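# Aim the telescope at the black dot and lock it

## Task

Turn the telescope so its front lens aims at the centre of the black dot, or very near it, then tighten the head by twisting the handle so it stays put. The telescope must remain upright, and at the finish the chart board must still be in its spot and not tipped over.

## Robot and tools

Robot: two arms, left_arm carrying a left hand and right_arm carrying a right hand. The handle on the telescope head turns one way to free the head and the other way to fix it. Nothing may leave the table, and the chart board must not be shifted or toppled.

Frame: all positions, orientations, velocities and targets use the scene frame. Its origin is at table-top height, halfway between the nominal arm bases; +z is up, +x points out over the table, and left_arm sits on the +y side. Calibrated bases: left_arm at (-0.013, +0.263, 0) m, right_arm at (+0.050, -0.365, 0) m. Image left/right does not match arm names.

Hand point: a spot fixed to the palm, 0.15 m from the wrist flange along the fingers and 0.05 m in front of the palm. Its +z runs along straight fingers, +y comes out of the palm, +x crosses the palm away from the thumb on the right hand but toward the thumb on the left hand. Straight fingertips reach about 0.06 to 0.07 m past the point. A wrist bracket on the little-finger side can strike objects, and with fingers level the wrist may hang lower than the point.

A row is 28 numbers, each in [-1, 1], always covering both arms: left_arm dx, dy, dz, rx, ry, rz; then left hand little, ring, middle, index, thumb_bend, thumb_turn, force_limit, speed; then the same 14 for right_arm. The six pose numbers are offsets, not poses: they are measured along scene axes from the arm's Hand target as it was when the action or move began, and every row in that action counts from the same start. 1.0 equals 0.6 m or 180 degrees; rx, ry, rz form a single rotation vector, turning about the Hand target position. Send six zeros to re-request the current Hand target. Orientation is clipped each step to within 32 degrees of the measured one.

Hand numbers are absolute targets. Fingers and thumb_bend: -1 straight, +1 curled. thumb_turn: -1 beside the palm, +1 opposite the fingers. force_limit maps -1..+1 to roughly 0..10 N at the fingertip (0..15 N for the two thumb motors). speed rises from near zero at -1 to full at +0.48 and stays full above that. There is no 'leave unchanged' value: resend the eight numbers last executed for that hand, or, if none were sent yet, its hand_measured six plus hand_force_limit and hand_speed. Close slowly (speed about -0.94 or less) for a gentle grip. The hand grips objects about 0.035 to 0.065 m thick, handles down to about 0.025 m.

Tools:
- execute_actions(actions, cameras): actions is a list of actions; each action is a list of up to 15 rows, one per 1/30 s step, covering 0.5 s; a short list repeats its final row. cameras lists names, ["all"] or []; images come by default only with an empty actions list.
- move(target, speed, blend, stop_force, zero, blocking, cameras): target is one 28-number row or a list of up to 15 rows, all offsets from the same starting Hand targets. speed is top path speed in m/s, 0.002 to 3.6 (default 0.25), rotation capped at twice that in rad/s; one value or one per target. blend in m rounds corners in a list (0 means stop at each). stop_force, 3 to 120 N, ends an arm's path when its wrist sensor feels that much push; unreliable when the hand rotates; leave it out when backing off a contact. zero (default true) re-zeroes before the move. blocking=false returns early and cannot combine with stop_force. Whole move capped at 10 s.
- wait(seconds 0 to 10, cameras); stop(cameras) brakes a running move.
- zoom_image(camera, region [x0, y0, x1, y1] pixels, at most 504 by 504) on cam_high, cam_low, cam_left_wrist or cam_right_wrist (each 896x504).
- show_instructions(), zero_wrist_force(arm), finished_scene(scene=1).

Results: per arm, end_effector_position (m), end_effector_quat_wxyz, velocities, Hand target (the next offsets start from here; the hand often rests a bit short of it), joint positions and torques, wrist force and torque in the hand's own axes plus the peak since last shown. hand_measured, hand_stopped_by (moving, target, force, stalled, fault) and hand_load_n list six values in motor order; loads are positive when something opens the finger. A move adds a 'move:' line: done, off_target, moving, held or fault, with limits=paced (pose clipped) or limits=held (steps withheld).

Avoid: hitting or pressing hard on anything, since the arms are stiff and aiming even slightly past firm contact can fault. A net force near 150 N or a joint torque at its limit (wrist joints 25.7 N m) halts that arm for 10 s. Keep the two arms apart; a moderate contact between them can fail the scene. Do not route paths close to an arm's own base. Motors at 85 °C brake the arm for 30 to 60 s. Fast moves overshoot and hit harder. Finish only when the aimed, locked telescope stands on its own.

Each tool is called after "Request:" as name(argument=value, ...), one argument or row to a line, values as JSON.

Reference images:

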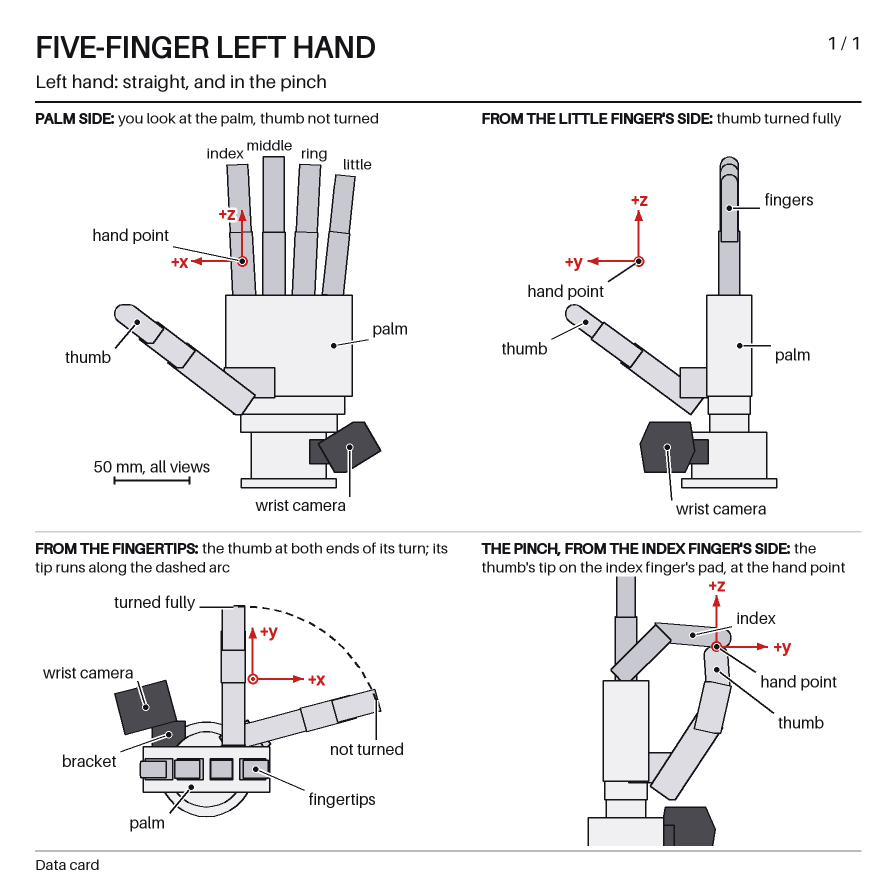

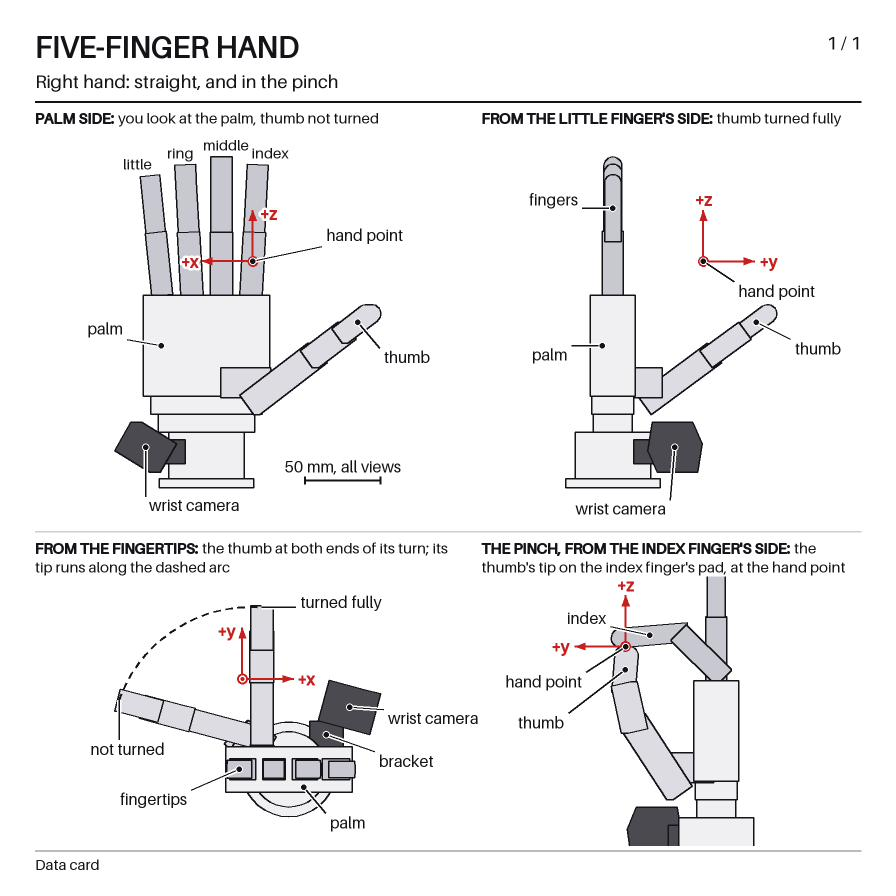

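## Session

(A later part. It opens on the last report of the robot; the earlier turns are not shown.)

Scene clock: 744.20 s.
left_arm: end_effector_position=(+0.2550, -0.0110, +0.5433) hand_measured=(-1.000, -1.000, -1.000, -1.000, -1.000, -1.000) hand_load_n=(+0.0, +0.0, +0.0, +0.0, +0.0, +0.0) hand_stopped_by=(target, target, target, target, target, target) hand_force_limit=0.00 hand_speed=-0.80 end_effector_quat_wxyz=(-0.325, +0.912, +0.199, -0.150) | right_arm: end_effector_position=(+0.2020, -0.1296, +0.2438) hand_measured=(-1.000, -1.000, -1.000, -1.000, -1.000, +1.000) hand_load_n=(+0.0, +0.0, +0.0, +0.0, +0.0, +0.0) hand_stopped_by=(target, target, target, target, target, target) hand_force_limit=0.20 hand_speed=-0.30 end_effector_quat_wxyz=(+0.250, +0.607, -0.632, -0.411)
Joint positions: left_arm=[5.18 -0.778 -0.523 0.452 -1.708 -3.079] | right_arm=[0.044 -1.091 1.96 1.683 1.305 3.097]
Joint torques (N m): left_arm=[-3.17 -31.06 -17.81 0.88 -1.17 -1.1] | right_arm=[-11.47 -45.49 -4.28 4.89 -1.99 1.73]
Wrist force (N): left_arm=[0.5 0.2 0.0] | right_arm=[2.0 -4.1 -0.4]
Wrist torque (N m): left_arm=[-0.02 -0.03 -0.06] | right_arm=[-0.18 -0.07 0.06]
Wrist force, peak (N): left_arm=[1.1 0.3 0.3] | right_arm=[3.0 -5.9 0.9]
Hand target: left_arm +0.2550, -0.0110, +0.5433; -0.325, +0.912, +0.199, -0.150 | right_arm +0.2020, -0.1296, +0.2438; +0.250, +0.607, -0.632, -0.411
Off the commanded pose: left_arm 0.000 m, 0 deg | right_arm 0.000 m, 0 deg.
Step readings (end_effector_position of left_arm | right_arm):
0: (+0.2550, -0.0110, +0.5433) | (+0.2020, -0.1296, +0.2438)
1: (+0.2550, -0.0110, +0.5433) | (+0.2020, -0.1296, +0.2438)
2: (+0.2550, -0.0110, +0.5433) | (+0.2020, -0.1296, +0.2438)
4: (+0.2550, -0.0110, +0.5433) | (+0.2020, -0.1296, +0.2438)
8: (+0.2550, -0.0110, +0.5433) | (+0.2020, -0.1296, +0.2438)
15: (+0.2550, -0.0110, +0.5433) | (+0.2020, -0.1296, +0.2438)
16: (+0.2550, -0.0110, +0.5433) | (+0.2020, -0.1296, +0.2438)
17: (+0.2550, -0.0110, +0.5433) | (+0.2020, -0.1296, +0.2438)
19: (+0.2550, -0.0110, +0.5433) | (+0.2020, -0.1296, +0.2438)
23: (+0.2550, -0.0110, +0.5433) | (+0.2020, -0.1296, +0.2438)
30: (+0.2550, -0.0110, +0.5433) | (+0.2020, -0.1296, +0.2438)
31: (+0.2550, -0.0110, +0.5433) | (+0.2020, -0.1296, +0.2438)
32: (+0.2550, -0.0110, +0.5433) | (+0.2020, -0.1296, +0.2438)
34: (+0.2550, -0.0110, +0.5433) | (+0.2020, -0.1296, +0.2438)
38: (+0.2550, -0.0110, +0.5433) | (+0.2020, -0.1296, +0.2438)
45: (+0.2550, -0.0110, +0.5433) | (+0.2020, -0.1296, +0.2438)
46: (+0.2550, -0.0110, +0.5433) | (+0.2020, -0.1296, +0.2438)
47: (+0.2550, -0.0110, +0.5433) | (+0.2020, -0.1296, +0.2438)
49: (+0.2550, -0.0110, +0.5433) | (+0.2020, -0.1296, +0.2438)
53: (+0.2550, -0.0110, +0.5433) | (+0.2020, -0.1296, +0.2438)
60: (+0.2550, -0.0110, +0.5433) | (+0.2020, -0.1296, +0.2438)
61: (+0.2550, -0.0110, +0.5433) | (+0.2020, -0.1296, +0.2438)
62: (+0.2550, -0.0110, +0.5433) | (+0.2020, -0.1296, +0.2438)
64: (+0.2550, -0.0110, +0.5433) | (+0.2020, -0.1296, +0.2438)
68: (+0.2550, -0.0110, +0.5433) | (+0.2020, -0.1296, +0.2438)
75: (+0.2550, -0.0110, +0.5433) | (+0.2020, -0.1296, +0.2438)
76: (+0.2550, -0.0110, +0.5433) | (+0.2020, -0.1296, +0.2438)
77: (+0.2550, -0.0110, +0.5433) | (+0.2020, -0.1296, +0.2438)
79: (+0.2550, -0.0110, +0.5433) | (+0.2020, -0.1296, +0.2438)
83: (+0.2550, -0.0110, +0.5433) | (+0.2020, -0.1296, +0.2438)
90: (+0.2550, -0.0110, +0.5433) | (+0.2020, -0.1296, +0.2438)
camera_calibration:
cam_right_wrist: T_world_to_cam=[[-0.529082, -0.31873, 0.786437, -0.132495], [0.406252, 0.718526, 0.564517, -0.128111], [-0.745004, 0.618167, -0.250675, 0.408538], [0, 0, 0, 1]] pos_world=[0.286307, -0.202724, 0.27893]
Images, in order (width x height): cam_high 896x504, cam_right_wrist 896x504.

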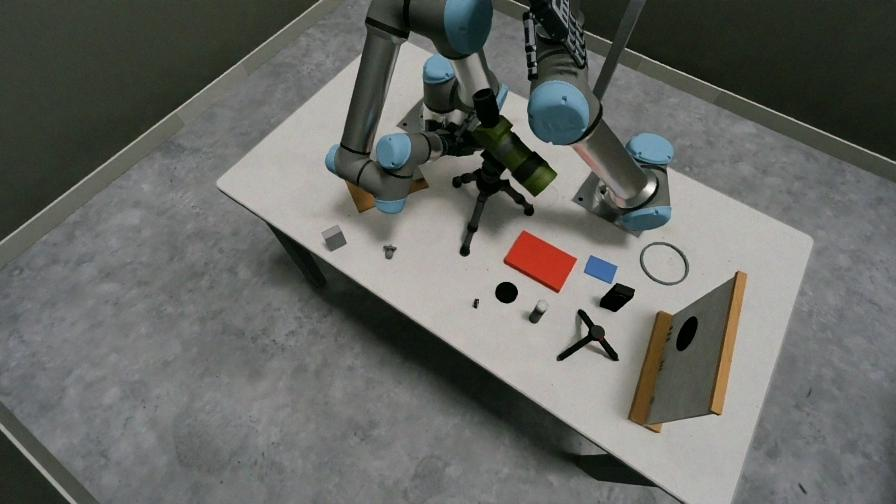

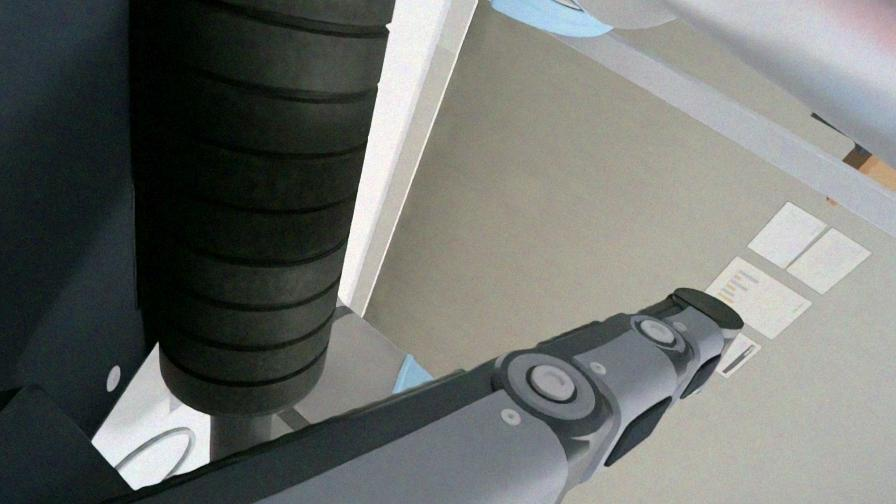

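Request:
move(
  target=[
    [0,0,0,0,0,0,-1,-1,-1,-1,-1,-1,0,-0.8,0.0093,0.0012,-0.0137,0,0,0,-1,-1,-1,-1,-1,1,0.2,-0.3],
    [0,0,0,0,0,0,-1,-1,-1,-1,-1,-1,0,-0.8,0.2543,-0.0633,0.1467,0,0,0,-1,-1,-1,-1,-1,1,0.2,-0.3],
    [0,0,0,0,0,0,-1,-1,-1,-1,-1,-1,0,-0.8,0.363,-0.217,0.194,0,0,0,-1,-1,-1,-1,-1,1,0.2,-0.3],
    [0,0,0,0,0,0,-1,-1,-1,-1,-1,-1,0,-0.8,0.4507,-0.3558,0.3602,0.4115,-0.6726,0.2001,-1,-1,-1,-1,-1,1,0.2,-0.3],
  ],
  speed=[0.05,0.15,0.25,0.5],
  blend=[0.003,0.02,0.02,0],
  cameras=["cam_high","cam_low","cam_right_wrist"],
)

Scene clock: 764.37 s.
left_arm: end_effector_position=(+0.2550, -0.0110, +0.5433) hand_measured=(-1.000, -1.000, -1.000, -1.000, -1.000, -1.000) hand_load_n=(+0.0, +0.0, +0.0, +0.0, +0.0, +0.0) hand_stopped_by=(target, target, target, target, target, target) hand_force_limit=0.00 hand_speed=-0.80 end_effector_quat_wxyz=(-0.325, +0.912, +0.199, -0.150) | right_arm: end_effector_position=(+0.4724, -0.3431, +0.4600) hand_measured=(-1.000, -1.000, -1.000, -1.000, -1.000, +1.000) hand_load_n=(+0.0, +0.0, +0.0, +0.0, +0.0, +0.0) hand_stopped_by=(target, target, target, target, target, target) hand_force_limit=0.20 hand_speed=-0.30 end_effector_quat_wxyz=(-0.625, +0.771, -0.038, +0.115) end_effector_velocity=(+0.001, +0.000, +0.000) end_effector_angular_velocity=(+0.001, -0.003, +0.001)
Joint positions: left_arm=[5.18 -0.778 -0.523 0.452 -1.708 -3.079] | right_arm=[-0.814 -1.384 1.651 2.527 0.596 0.159]
Joint velocities: left_arm=[within noise] | right_arm=[0 0.001 0 0.002 -0.001 -0.006]
Joint torques (N m): left_arm=[-4.77 -31.91 -18.46 1.18 -0.91 -1.07] | right_arm=[12.08 -13.44 -13.39 3.67 -2.76 -1.96]
Wrist force (N): left_arm=[0.8 0.2 0.3] | right_arm=[2.0 -2.2 0.2]
Wrist torque (N m): left_arm=[-0.05 -0.07 -0.03] | right_arm=[-0.20 -0.38 -0.37]
Wrist force, peak (N): left_arm=[1.1 0.4 0.3] | right_arm=[2.0 -5.9 0.1]
Hand target: left_arm +0.2550, -0.0110, +0.5433; -0.325, +0.912, +0.199, -0.150 | right_arm +0.4724, -0.3431, +0.4599; -0.625, +0.771, -0.038, +0.115
Off the commanded pose: left_arm 0.000 m, 0 deg | right_arm 0.000 m, 0 deg.
move: done
camera_calibration:
cam_right_wrist: T_world_to_cam=[[0.30035, -0.313729, -0.900758, 0.158525], [-0.925882, -0.32282, -0.196291, 0.41539], [-0.229201, 0.892951, -0.387435, 0.709665], [0, 0, 0, 1]] pos_world=[0.499645, -0.449866, 0.499279]
Images, in order (width x height): cam_high 896x504, cam_low 896x504, cam_right_wrist 896x504.

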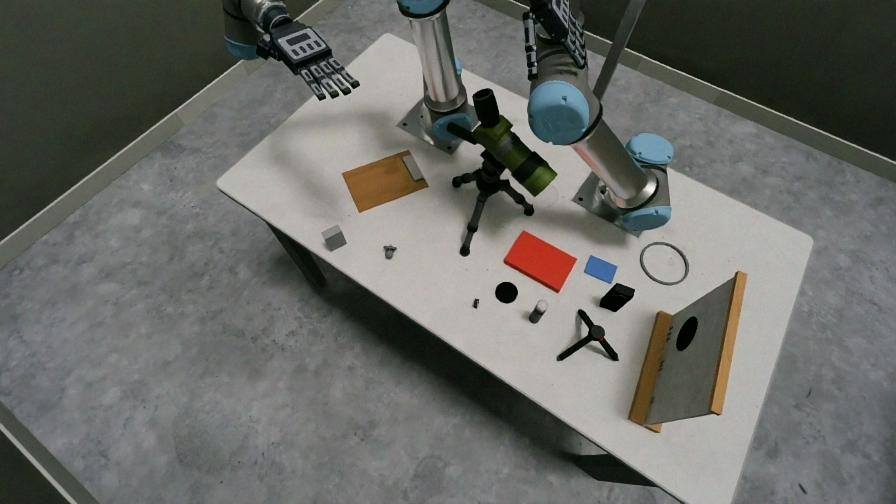

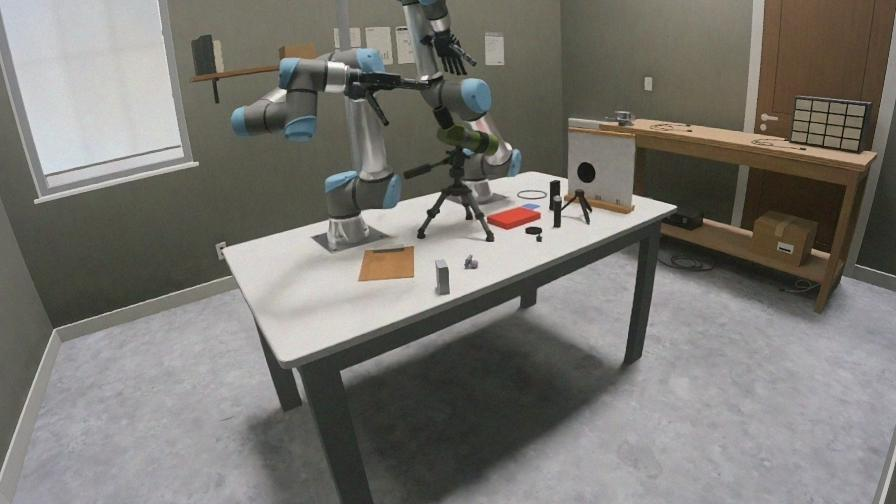

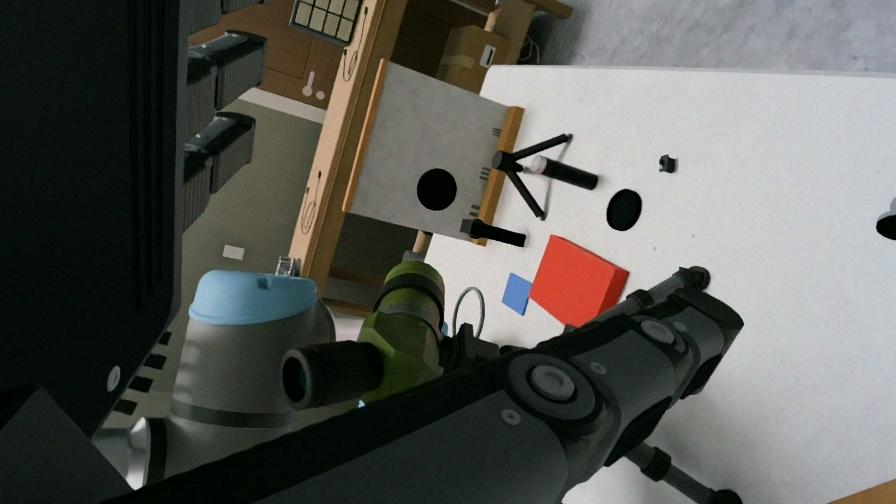

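Request:
zoom_image(
  camera="cam_right_wrist",
  region=[330, 150, 530, 400],
)

Request:
zoom_image(
  camera="cam_high",
  region=[460, 80, 560, 210],
)

Request:
zoom_image(
  camera="cam_low",
  region=[430, 100, 510, 170],
)

Scaled by 2.016.

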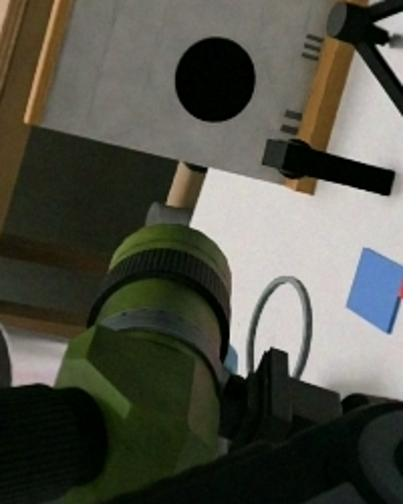

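Scaled by 3.877.

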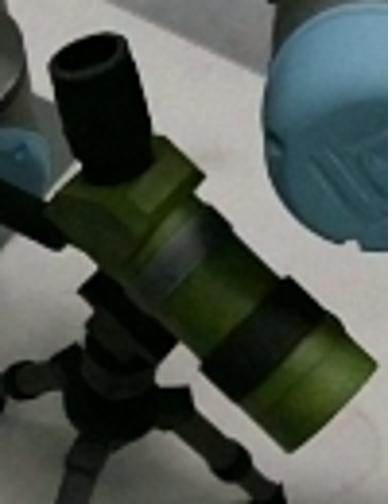

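Scaled by 6.300.

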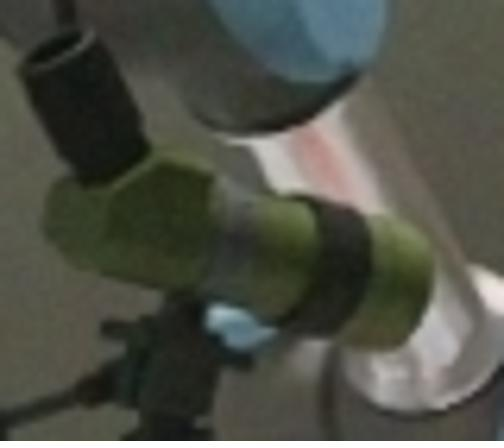

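Request:
move(
  target=[
    [0,0,0.15,0,0,0,-1,-1,-1,-1,-1,-1,0,-0.8,0,0,0.05,0,0,0,-1,-1,-1,-1,-1,-1,0.2,0],
    [0,0.4,0.2,0,0,0,-1,-1,-1,-1,-1,-1,0,-0.8,-0.283,0.1667,0.25,0,0,0,-1,-1,-1,-1,-1,-1,0.2,0],
  ],
  speed=0.3,
  blend=[0.03,0],
  cameras=["cam_low","cam_right_wrist"],
)

Request:
zoom_image(
  camera="cam_right_wrist",
  region=[400, 150, 760, 504],
)

Scene clock: 797.67 s.
left_arm: end_effector_position=(+0.2549, -0.0110, +0.5454) hand_measured=(-1.000, -1.000, -1.000, -1.000, -1.000, -1.000) hand_load_n=(+0.0, +0.0, +0.0, +0.0, +0.0, +0.0) hand_stopped_by=(target, target, target, target, target, target) hand_force_limit=0.00 hand_speed=-0.80 end_effector_quat_wxyz=(-0.325, +0.912, +0.199, -0.150) | right_arm: end_effector_position=(+0.4724, -0.3431, +0.4738) hand_measured=(-1.000, -1.000, -1.000, -1.000, -1.000, -1.000) hand_load_n=(+0.0, +0.0, +0.0, +0.0, +0.0, +0.0) hand_stopped_by=(target, target, target, target, target, target) hand_force_limit=0.20 hand_speed=0.00 end_effector_quat_wxyz=(-0.625, +0.771, -0.038, +0.115)
Joint positions: left_arm=[5.18 -0.788 -0.506 0.445 -1.708 -3.079] | right_arm=[-0.814 -1.392 1.624 2.562 0.596 0.159]
Joint torques (N m): left_arm=[3.97 -28.45 -16.51 1.34 -0.56 -0.61] | right_arm=[10.7 -12.41 -24.41 3.18 1.35 -1.87]
Wrist force (N): left_arm=[0.8 0.1 0.3] | right_arm=[2.2 -2.1 0.3]
Wrist torque (N m): left_arm=[-0.05 -0.07 -0.03] | right_arm=[-0.21 -0.40 -0.36]
Wrist force, peak (N): left_arm=[-0.2 -2.8 -1.5] | right_arm=[2.0 -3.3 0.0]
Hand target: left_arm +0.2549, -0.0110, +0.5454; -0.325, +0.912, +0.199, -0.150 (not the last commanded pose) | right_arm +0.4724, -0.3431, +0.4738; -0.625, +0.771, -0.038, +0.115 (not the last commanded pose)
Off the commanded pose: left_arm 0.267 m, 0 deg | right_arm 0.240 m, 0 deg.
move: held (left_arm; a check stopped the path), off_target (right_arm; braked when a check withheld steps of left_arm); path passed 0 of 2 targets; limits=held
pose unreachable (left arm): on one or more control steps of this call, first in action 0 (counted from 0), this arm could not follow its commanded pose, so it was not sent that pose on those steps. It may still have moved: this result reports where it is.
cause: moving toward the commanded pose would bring two parts of the arm too close to each other (joints 4 (wrist 1) to 6 (wrist 3) lie between them).
camera_calibration:
cam_right_wrist: T_world_to_cam=[[0.300163, -0.313354, -0.90095, 0.171287], [-0.925892, -0.322858, -0.196181, 0.418123], [-0.229404, 0.893069, -0.387042, 0.714987], [0, 0, 0, 1]] pos_world=[0.499744, -0.449865, 0.513079]
Images, in order (width x height): cam_low 896x504, cam_right_wrist 896x504.

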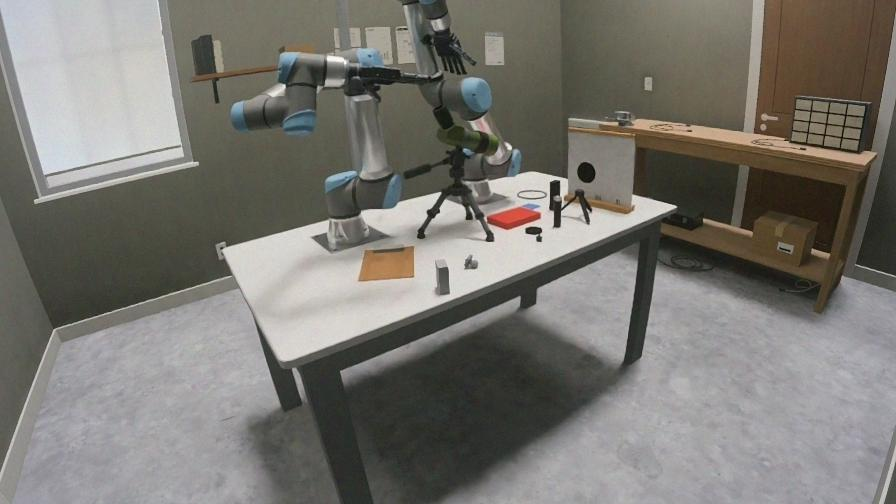

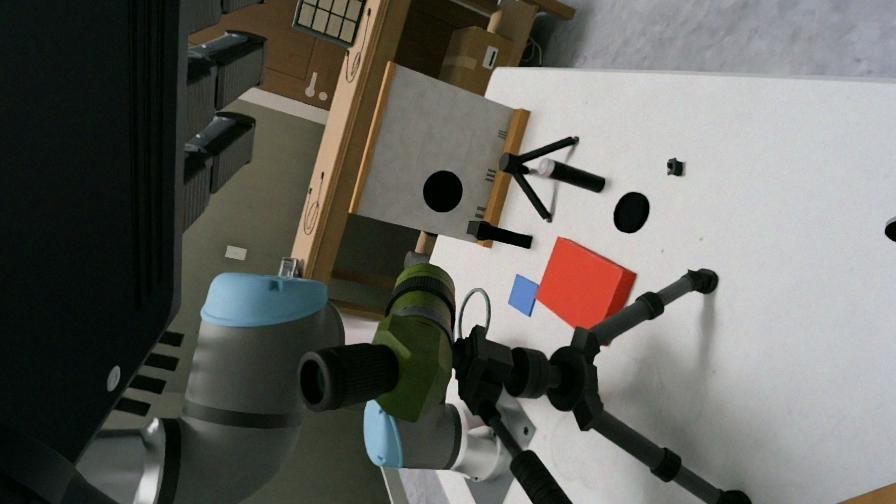

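Scaled by 1.400.

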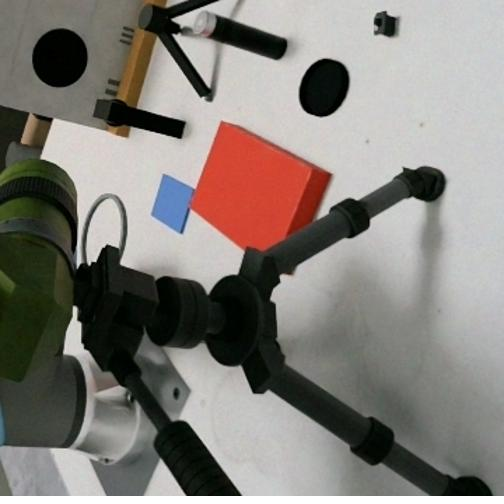

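Request:
move(
  target=[0,0,0,0,0,0,-1,-1,-1,-1,-1,-1,0,-0.8,-0.166,-0.117,0.245,0,0,0,-1,-1,-1,-1,-1,-1,0.2,0],
  speed=0.4,
  cameras=["cam_right_wrist"],
)

Request:
zoom_image(
  camera="cam_right_wrist",
  region=[350, 150, 600, 400],
)

Request:
move(
  target=[0,0,0,0,0,0,-1,-1,-1,-1,-1,-1,0,-0.8,0.1667,0.033,-0.533,0,0,0,-1,-1,-1,-1,-1,-1,0.2,0],
  speed=0.4,
  cameras=["cam_right_wrist"],
)

Request:
zoom_image(
  camera="cam_right_wrist",
  region=[190, 130, 440, 380],
)

Scene clock: 810.07 s.
left_arm: end_effector_position=(+0.2549, -0.0110, +0.5454) hand_measured=(-1.000, -1.000, -1.000, -1.000, -1.000, -1.000) hand_load_n=(+0.0, +0.0, +0.0, +0.0, +0.0, +0.0) hand_stopped_by=(target, target, target, target, target, target) hand_force_limit=0.00 hand_speed=-0.80 end_effector_quat_wxyz=(-0.325, +0.912, +0.199, -0.150) | right_arm: end_effector_position=(+0.3729, -0.4133, +0.6207) hand_measured=(-1.000, -1.000, -1.000, -1.000, -1.000, -1.000) hand_load_n=(+0.0, +0.0, +0.0, +0.0, +0.0, +0.0) hand_stopped_by=(target, target, target, target, target, target) hand_force_limit=0.20 hand_speed=0.00 end_effector_quat_wxyz=(-0.625, +0.771, -0.038, +0.115)
Joint positions: left_arm=[5.18 -0.788 -0.506 0.445 -1.708 -3.079] | right_arm=[-1.118 -1.531 1.41 3.013 0.887 0.027]
Joint torques (N m): left_arm=[5.48 -29.19 -6.75 1.07 -0.33 1.27] | right_arm=[-9.86 -22.14 -27.56 3.8 1.16 1.32]
Wrist force (N): left_arm=[0.3 0.4 -0.3] | right_arm=[2.0 -2.3 0.0]
Wrist torque (N m): left_arm=[0.03 -0.02 -0.06] | right_arm=[-0.21 -0.39 -0.41]
Wrist force, peak (N): left_arm=[1.0 0.2 0.3] | right_arm=[1.5 -4.1 -1.2]
Hand target: left_arm +0.2549, -0.0110, +0.5454; -0.325, +0.912, +0.199, -0.150 | right_arm +0.3728, -0.4133, +0.6208; -0.625, +0.771, -0.038, +0.115
Off the commanded pose: left_arm 0.000 m, 0 deg | right_arm 0.000 m, 0 deg.
move: done
camera_calibration:
cam_right_wrist: T_world_to_cam=[[0.300121, -0.313311, -0.900979, 0.311564], [-0.925927, -0.322747, -0.196197, 0.332233], [-0.229318, 0.893124, -0.386967, 0.811655], [0, 0, 0, 1]] pos_world=[0.400244, -0.520064, 0.659979]
Images, in order (width x height): cam_right_wrist 896x504.

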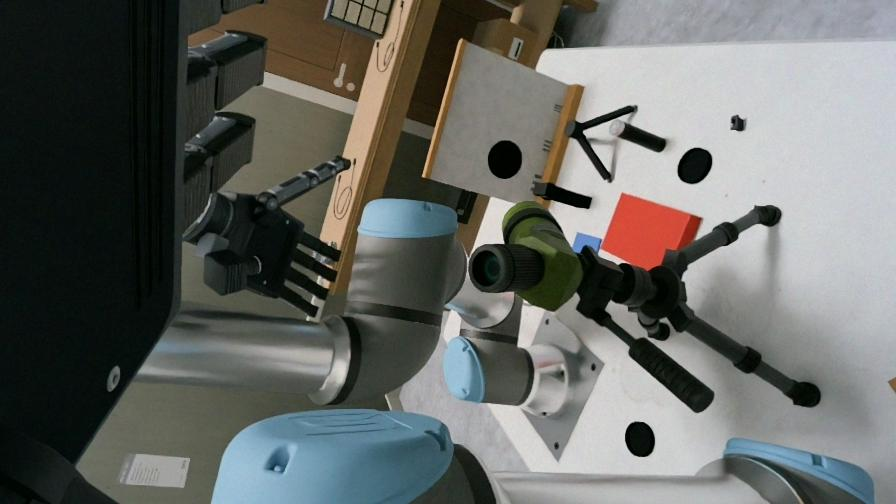

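Scaled by 2.016.

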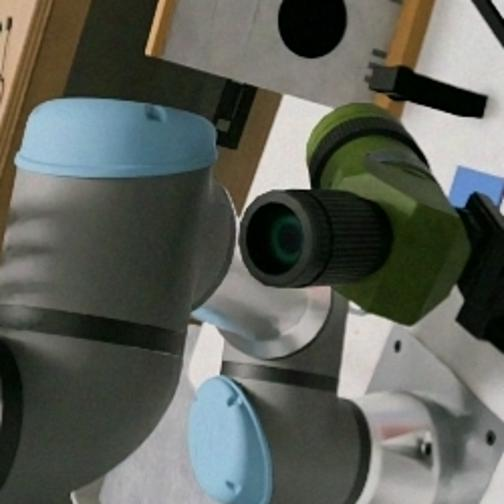

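Scene clock: 811.47 s.
left_arm: end_effector_position=(+0.2549, -0.0110, +0.5454) hand_measured=(-1.000, -1.000, -1.000, -1.000, -1.000, -1.000) hand_load_n=(+0.0, +0.0, +0.0, +0.0, +0.0, +0.0) hand_stopped_by=(target, target, target, target, target, target) hand_force_limit=0.00 hand_speed=-0.80 end_effector_quat_wxyz=(-0.325, +0.912, +0.199, -0.150) | right_arm: end_effector_position=(+0.4729, -0.3934, +0.3011) hand_measured=(-1.000, -1.000, -1.000, -1.000, -1.000, -1.000) hand_load_n=(+0.0, +0.0, +0.0, +0.0, +0.0, -0.5) hand_stopped_by=(target, target, target, target, target, target) hand_force_limit=0.20 hand_speed=0.00 end_effector_quat_wxyz=(-0.625, +0.771, -0.038, +0.115)
Joint positions: left_arm=[5.18 -0.788 -0.506 0.445 -1.708 -3.079] | right_arm=[-0.89 -1.164 1.809 2.182 0.668 0.117]
Joint torques (N m): left_arm=[4.68 -28.68 -4.5 1.32 -0.41 1.43] | right_arm=[-11.03 -18.56 -7.94 -0.2 1.98 -2.12]
Wrist force (N): left_arm=[0.8 0.3 0.1] | right_arm=[1.8 -2.3 0.3]
Wrist torque (N m): left_arm=[-0.01 -0.08 -0.03] | right_arm=[-0.25 -0.35 -0.40]
Wrist force, peak (N): left_arm=[0.8 0.6 -0.1] | right_arm=[1.7 -4.7 -0.4]
Hand target: left_arm +0.2549, -0.0110, +0.5454; -0.325, +0.912, +0.199, -0.150 | right_arm +0.4729, -0.3935, +0.3010; -0.625, +0.771, -0.038, +0.115
Off the commanded pose: left_arm 0.000 m, 0 deg | right_arm 0.000 m, 0 deg.
move: done
camera_calibration:
cam_right_wrist: T_world_to_cam=[[0.300352, -0.313494, -0.900838, -0.000392431], [-0.92583, -0.32297, -0.19629, 0.368323], [-0.229408, 0.892979, -0.387247, 0.693185], [0, 0, 0, 1]] pos_world=[0.500145, -0.500165, 0.340379]
Images, in order (width x height): cam_right_wrist 896x504.

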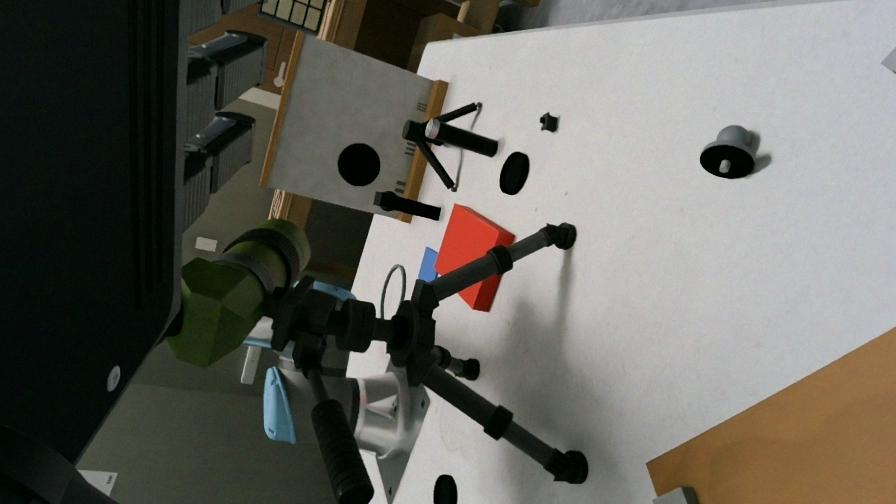

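Scaled by 2.016.

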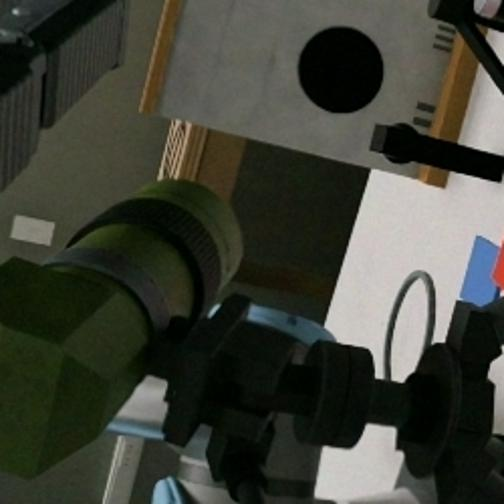

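Request:
zoom_image(
  camera="cam_right_wrist",
  region=[185, 200, 325, 340],
)

Scaled by 3.600.

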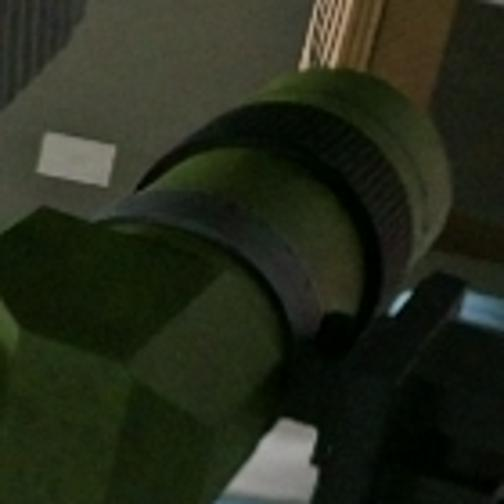

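Request:
move(
  target=[0,0,0,0,0,0,-1,-1,-1,-1,-1,-1,0,-0.8,0.1183,0.3142,0.1833,0,0,0.0889,-1,-1,-1,-1,-1,-1,0.2,0],
  speed=0.4,
  cameras=["cam_right_wrist"],
)

Request:
zoom_image(
  camera="cam_right_wrist",
  region=[250, 200, 500, 450],
)

Request:
move(
  target=[0,0,0,0,0,0,-1,-1,-1,-1,-1,-1,0,-0.8,-0.2167,-0.1667,0.3333,0,0,0,-1,-1,-1,-1,-1,-1,0.2,0],
  speed=0.4,
  cameras=["cam_right_wrist"],
)

Request:
zoom_image(
  camera="cam_right_wrist",
  region=[450, 150, 650, 350],
)

Scene clock: 849.40 s.
left_arm: end_effector_position=(+0.2549, -0.0110, +0.5454) hand_measured=(-1.000, -1.000, -1.000, -1.000, -1.000, -1.000) hand_load_n=(+0.0, -0.5, +0.0, +0.0, +0.0, +0.0) hand_stopped_by=(target, target, target, target, target, target) hand_force_limit=0.00 hand_speed=-0.80 end_effector_quat_wxyz=(-0.325, +0.912, +0.199, -0.150) | right_arm: end_effector_position=(+0.5438, -0.2051, +0.4109) hand_measured=(-1.000, -1.000, -1.000, -1.000, -1.000, -1.000) hand_load_n=(-0.5, -0.5, +0.0, +0.0, +0.0, +0.0) hand_stopped_by=(target, target, target, target, target, target) hand_force_limit=0.20 hand_speed=0.00 end_effector_quat_wxyz=(-0.635, +0.769, +0.069, +0.027) end_effector_velocity=(+0.000, +0.000, +0.002) end_effector_angular_velocity=(-0.002, -0.005, +0.001)
Joint positions: left_arm=[5.18 -0.788 -0.506 0.445 -1.708 -3.079] | right_arm=[-0.404 -1.128 1.427 2.41 0.475 0.257]
Joint velocities: left_arm=[within noise] | right_arm=[0.001 -0.001 -0.005 0.001 0 -0.001]
Joint torques (N m): left_arm=[2.62 -29.34 5.41 1.13 -0.27 1.27] | right_arm=[12.7 -46.81 -26.97 3.18 -0.08 -1.64]
Wrist force (N): left_arm=[0.4 0.7 0.3] | right_arm=[2.0 -2.5 0.0]
Wrist torque (N m): left_arm=[0.03 0.00 -0.06] | right_arm=[-0.26 -0.36 -0.34]
Wrist force, peak (N): left_arm=[0.8 0.8 -0.1] | right_arm=[3.1 -4.0 2.1]
Hand target: left_arm +0.2549, -0.0110, +0.5454; -0.325, +0.912, +0.199, -0.150 | right_arm +0.5438, -0.2050, +0.4110; -0.635, +0.769, +0.069, +0.027
Off the commanded pose: left_arm 0.000 m, 0 deg | right_arm 0.000 m, 0 deg.
move: done
camera_calibration:
cam_right_wrist: T_world_to_cam=[[0.374818, -0.218538, -0.900973, 0.115277], [-0.801078, -0.56553, -0.196086, 0.398792], [-0.466675, 0.795247, -0.387036, 0.69275], [0, 0, 0, 1]] pos_world=[0.599544, -0.300186, 0.450179]
Images, in order (width x height): cam_right_wrist 896x504.

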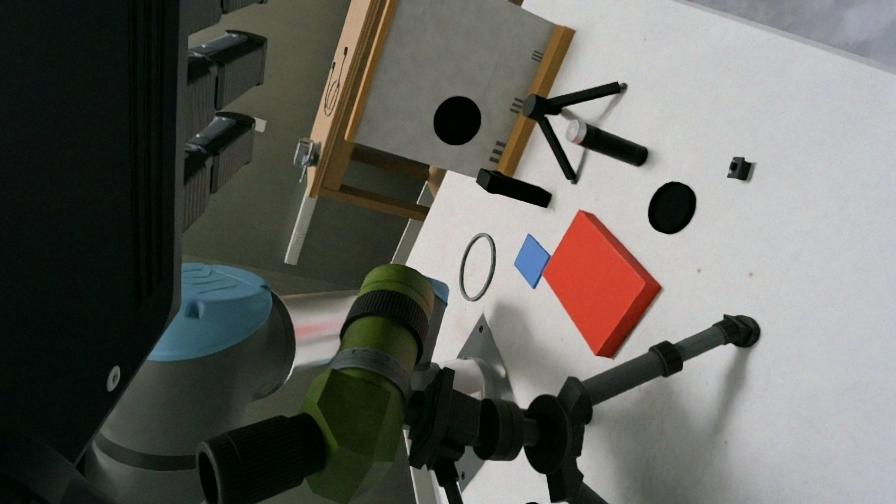

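Scaled by 2.016.

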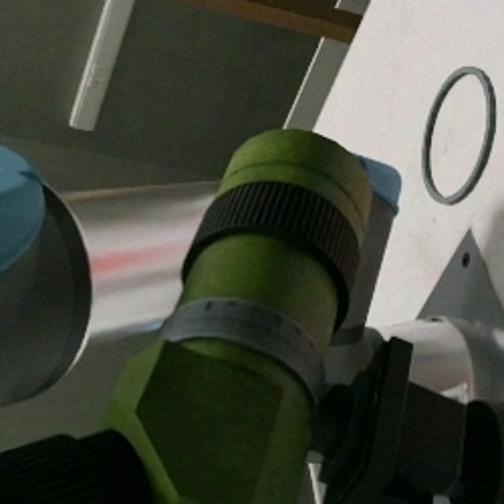

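Scene clock: 850.63 s.
left_arm: end_effector_position=(+0.2549, -0.0110, +0.5454) hand_measured=(-1.000, -1.000, -1.000, -1.000, -1.000, -1.000) hand_load_n=(+0.0, +0.0, +0.0, +0.0, +0.0, +0.0) hand_stopped_by=(target, target, target, target, target, target) hand_force_limit=0.00 hand_speed=-0.80 end_effector_quat_wxyz=(-0.325, +0.912, +0.199, -0.150) | right_arm: end_effector_position=(+0.4139, -0.3049, +0.6109) hand_measured=(-1.000, -1.000, -1.000, -1.000, -1.000, -1.000) hand_load_n=(+0.0, +0.0, +0.0, +0.0, +0.5, -0.5) hand_stopped_by=(target, target, target, target, target, target) hand_force_limit=0.20 hand_speed=0.00 end_effector_quat_wxyz=(-0.635, +0.769, +0.069, +0.027)
Joint positions: left_arm=[5.18 -0.788 -0.506 0.445 -1.708 -3.079] | right_arm=[-0.736 -1.456 1.352 2.972 0.788 0.063]
Joint torques (N m): left_arm=[3.4 -28.5 4.82 1.02 -0.04 1.28] | right_arm=[-9.74 -23.39 -26.32 3.84 1.11 1.12]
Wrist force (N): left_arm=[0.1 0.4 0.0] | right_arm=[1.9 -2.3 0.2]
Wrist torque (N m): left_arm=[0.00 0.03 -0.07] | right_arm=[-0.22 -0.36 -0.42]
Wrist force, peak (N): left_arm=[0.8 0.7 0.1] | right_arm=[1.2 -4.4 -0.8]
Hand target: left_arm +0.2549, -0.0110, +0.5454; -0.325, +0.912, +0.199, -0.150 | right_arm +0.4138, -0.3050, +0.6110; -0.635, +0.769, +0.069, +0.027
Off the commanded pose: left_arm 0.000 m, 0 deg | right_arm 0.000 m, 0 deg.
move: done
camera_calibration:
cam_right_wrist: T_world_to_cam=[[0.37489, -0.218487, -0.900956, 0.322341], [-0.801044, -0.56555, -0.196167, 0.277401], [-0.466676, 0.795246, -0.387037, 0.788935], [0, 0, 0, 1]] pos_world=[0.469545, -0.400086, 0.650179]
Images, in order (width x height): cam_right_wrist 896x504.

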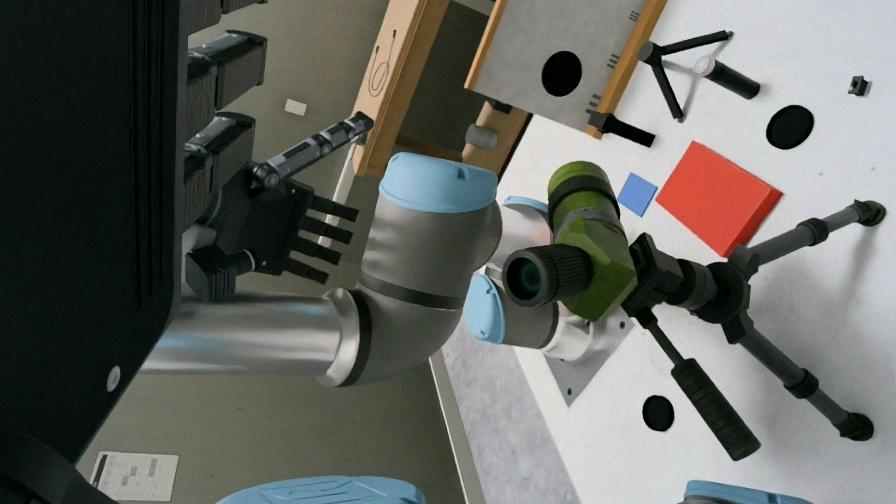

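Scaled by 2.520.

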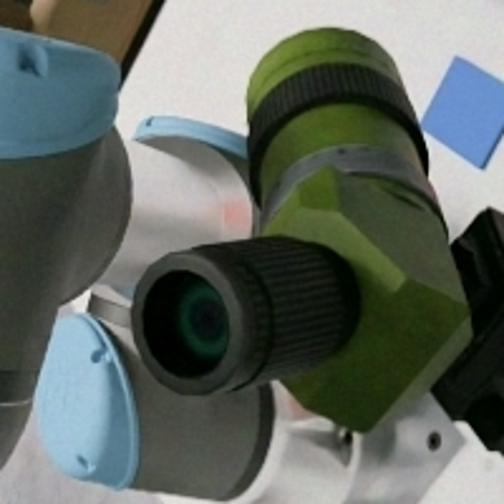

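Request:
zoom_image(
  camera="cam_right_wrist",
  region=[540, 150, 640, 250],
)

Request:
move(
  target=[0,0,0,0,0,0,-1,-1,-1,-1,-1,-1,0,-0.8,0.2167,0.1667,-0.3333,0,0,0,-1,-1,-1,-1,-1,-1,0.2,0],
  speed=0.4,
  cameras=["cam_right_wrist"],
)

Request:
zoom_image(
  camera="cam_right_wrist",
  region=[325, 255, 445, 375],
)

Scaled by 5.040.

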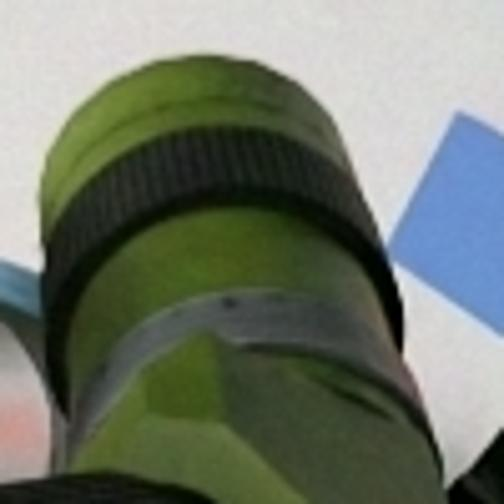

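Scene clock: 862.70 s.
left_arm: end_effector_position=(+0.2549, -0.0110, +0.5454) hand_measured=(-1.000, -1.000, -1.000, -1.000, -1.000, -1.000) hand_load_n=(+0.0, +0.0, +0.0, +0.0, +0.0, +0.0) hand_stopped_by=(target, target, target, target, target, target) hand_force_limit=0.00 hand_speed=-0.80 end_effector_quat_wxyz=(-0.325, +0.912, +0.199, -0.150) | right_arm: end_effector_position=(+0.5438, -0.2050, +0.4111) hand_measured=(-1.000, -1.000, -1.000, -1.000, -1.000, -1.000) hand_load_n=(+0.0, +0.0, +0.0, +0.0, +0.0, +0.0) hand_stopped_by=(target, target, target, target, target, target) hand_force_limit=0.20 hand_speed=0.00 end_effector_quat_wxyz=(-0.635, +0.769, +0.069, +0.027)
Joint positions: left_arm=[5.18 -0.788 -0.506 0.445 -1.708 -3.079] | right_arm=[-0.404 -1.128 1.427 2.411 0.475 0.257]
Joint torques (N m): left_arm=[3.67 -28.76 4.48 1.02 -0.25 1.09] | right_arm=[-0.23 -25.21 -14.16 0.62 -0.01 -1.25]
Wrist force (N): left_arm=[0.5 0.5 0.1] | right_arm=[2.1 -2.4 -0.3]
Wrist torque (N m): left_arm=[0.02 -0.03 -0.04] | right_arm=[-0.20 -0.37 -0.33]
Wrist force, peak (N): left_arm=[0.8 0.7 0.1] | right_arm=[1.2 -4.3 -0.8]
Hand target: left_arm +0.2549, -0.0110, +0.5454; -0.325, +0.912, +0.199, -0.150 | right_arm +0.5438, -0.2050, +0.4110; -0.635, +0.769, +0.069, +0.027
Off the commanded pose: left_arm 0.000 m, 0 deg | right_arm 0.000 m, 0 deg.
move: done
camera_calibration:
cam_right_wrist: T_world_to_cam=[[0.374972, -0.218513, -0.900915, 0.115406], [-0.800949, -0.565688, -0.19616, 0.398715], [-0.466774, 0.795141, -0.387134, 0.692774], [0, 0, 0, 1]] pos_world=[0.599445, -0.300087, 0.450379]
Images, in order (width x height): cam_right_wrist 896x504.

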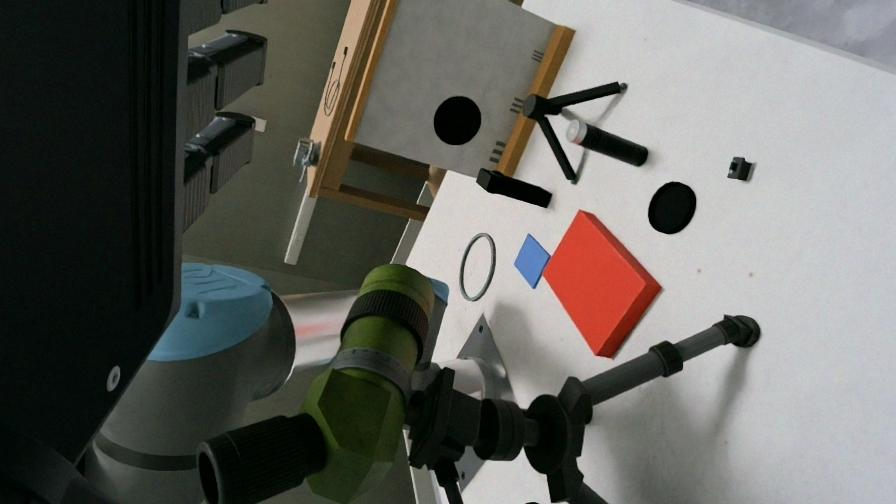

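Scaled by 4.200.

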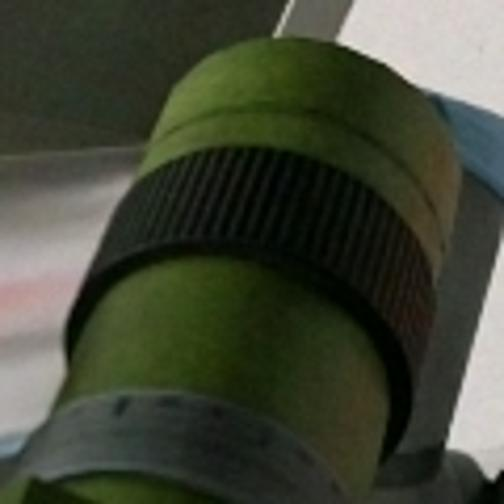

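Request:
execute_actions(
  actions=[],
  cameras=["cam_high","cam_low","cam_right_wrist"],
)

Request:
zoom_image(
  camera="cam_right_wrist",
  region=[325, 90, 485, 370],
)

Request:
zoom_image(
  camera="cam_right_wrist",
  region=[335, 255, 445, 365],
)

Scene clock: 879.83 s.
left_arm: end_effector_position=(+0.2549, -0.0110, +0.5454) hand_measured=(-1.000, -1.000, -1.000, -1.000, -1.000, -1.000) hand_load_n=(+0.0, +0.0, -0.5, +0.0, +0.0, +0.0) hand_stopped_by=(target, target, target, target, target, target) hand_force_limit=0.00 hand_speed=-0.80 end_effector_quat_wxyz=(-0.325, +0.912, +0.199, -0.150) | right_arm: end_effector_position=(+0.5438, -0.2050, +0.4110) hand_measured=(-1.000, -1.000, -1.000, -1.000, -1.000, -1.000) hand_load_n=(+0.0, +0.0, +0.0, +0.0, +0.0, -0.5) hand_stopped_by=(target, target, target, target, target, target) hand_force_limit=0.20 hand_speed=0.00 end_effector_quat_wxyz=(-0.635, +0.769, +0.069, +0.027)
Joint positions: left_arm=[5.18 -0.788 -0.506 0.445 -1.708 -3.079] | right_arm=[-0.403 -1.128 1.427 2.411 0.475 0.257]
Joint velocities: within noise
Joint torques (N m): left_arm=[4.19 -27.34 6.79 1.12 -0.26 1.17] | right_arm=[11.43 -23.94 -24.78 -0.22 -2.22 1.58]
Motor temperatures (°C): left_arm=[25 31 28 31 33 36] | right_arm=[30 27 25 33 35 33]
Wrist force (N): left_arm=[0.5 0.5 -0.1] | right_arm=[2.2 -2.6 0.0]
Wrist torque (N m): left_arm=[0.02 -0.04 -0.05] | right_arm=[-0.26 -0.40 -0.33]
Wrist force, peak (N): left_arm=[0.9 0.6 0.0] | right_arm=[2.5 -2.6 0.3]
Hand target: left_arm +0.2549, -0.0110, +0.5454; -0.325, +0.912, +0.199, -0.150 | right_arm +0.5438, -0.2050, +0.4110; -0.635, +0.769, +0.069, +0.027
Off the commanded pose: left_arm 0.000 m, 0 deg | right_arm 0.000 m, 0 deg.
camera_calibration:
cam_right_wrist: T_world_to_cam=[[0.374921, -0.218465, -0.900948, 0.115338], [-0.801029, -0.565559, -0.196202, 0.398882], [-0.466676, 0.795246, -0.387037, 0.69271], [0, 0, 0, 1]] pos_world=[0.599545, -0.300086, 0.450279]
Images, in order (width x height): cam_high 896x504, cam_low 896x504, cam_right_wrist 896x504.

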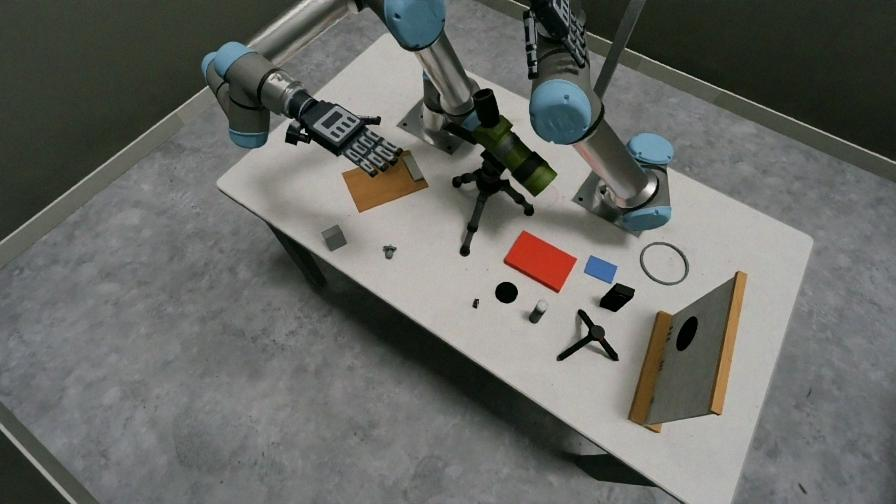

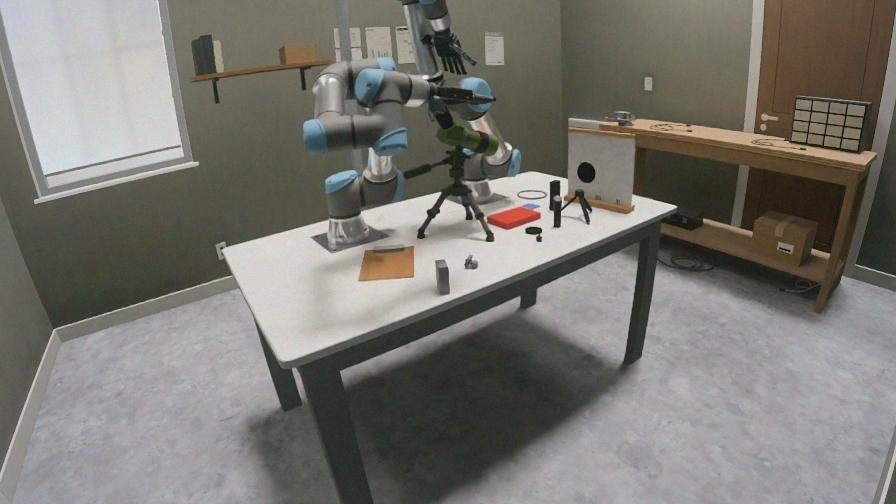

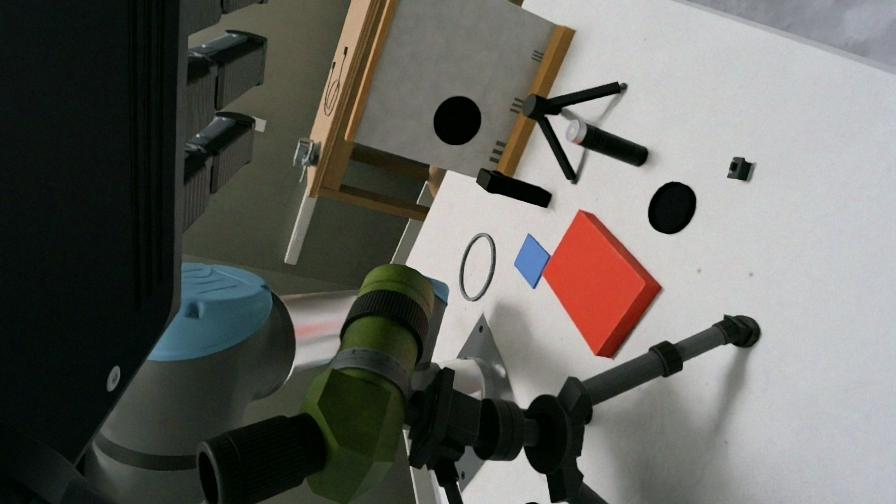

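Scaled by 1.800.

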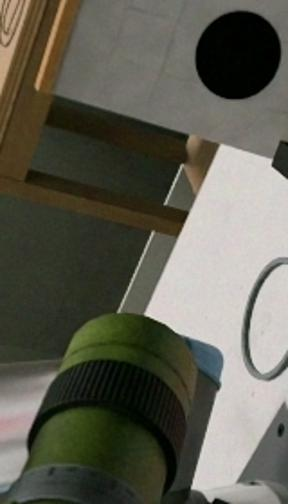

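Scaled by 4.582.

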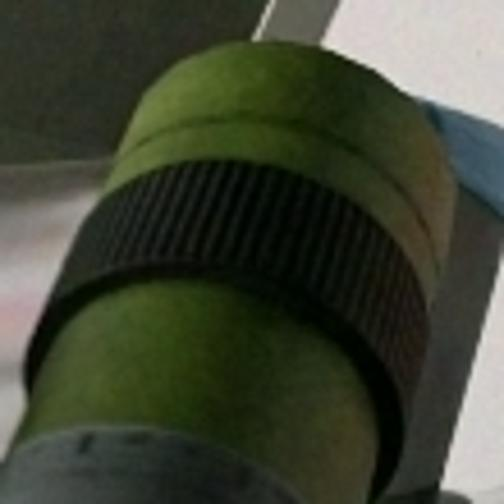

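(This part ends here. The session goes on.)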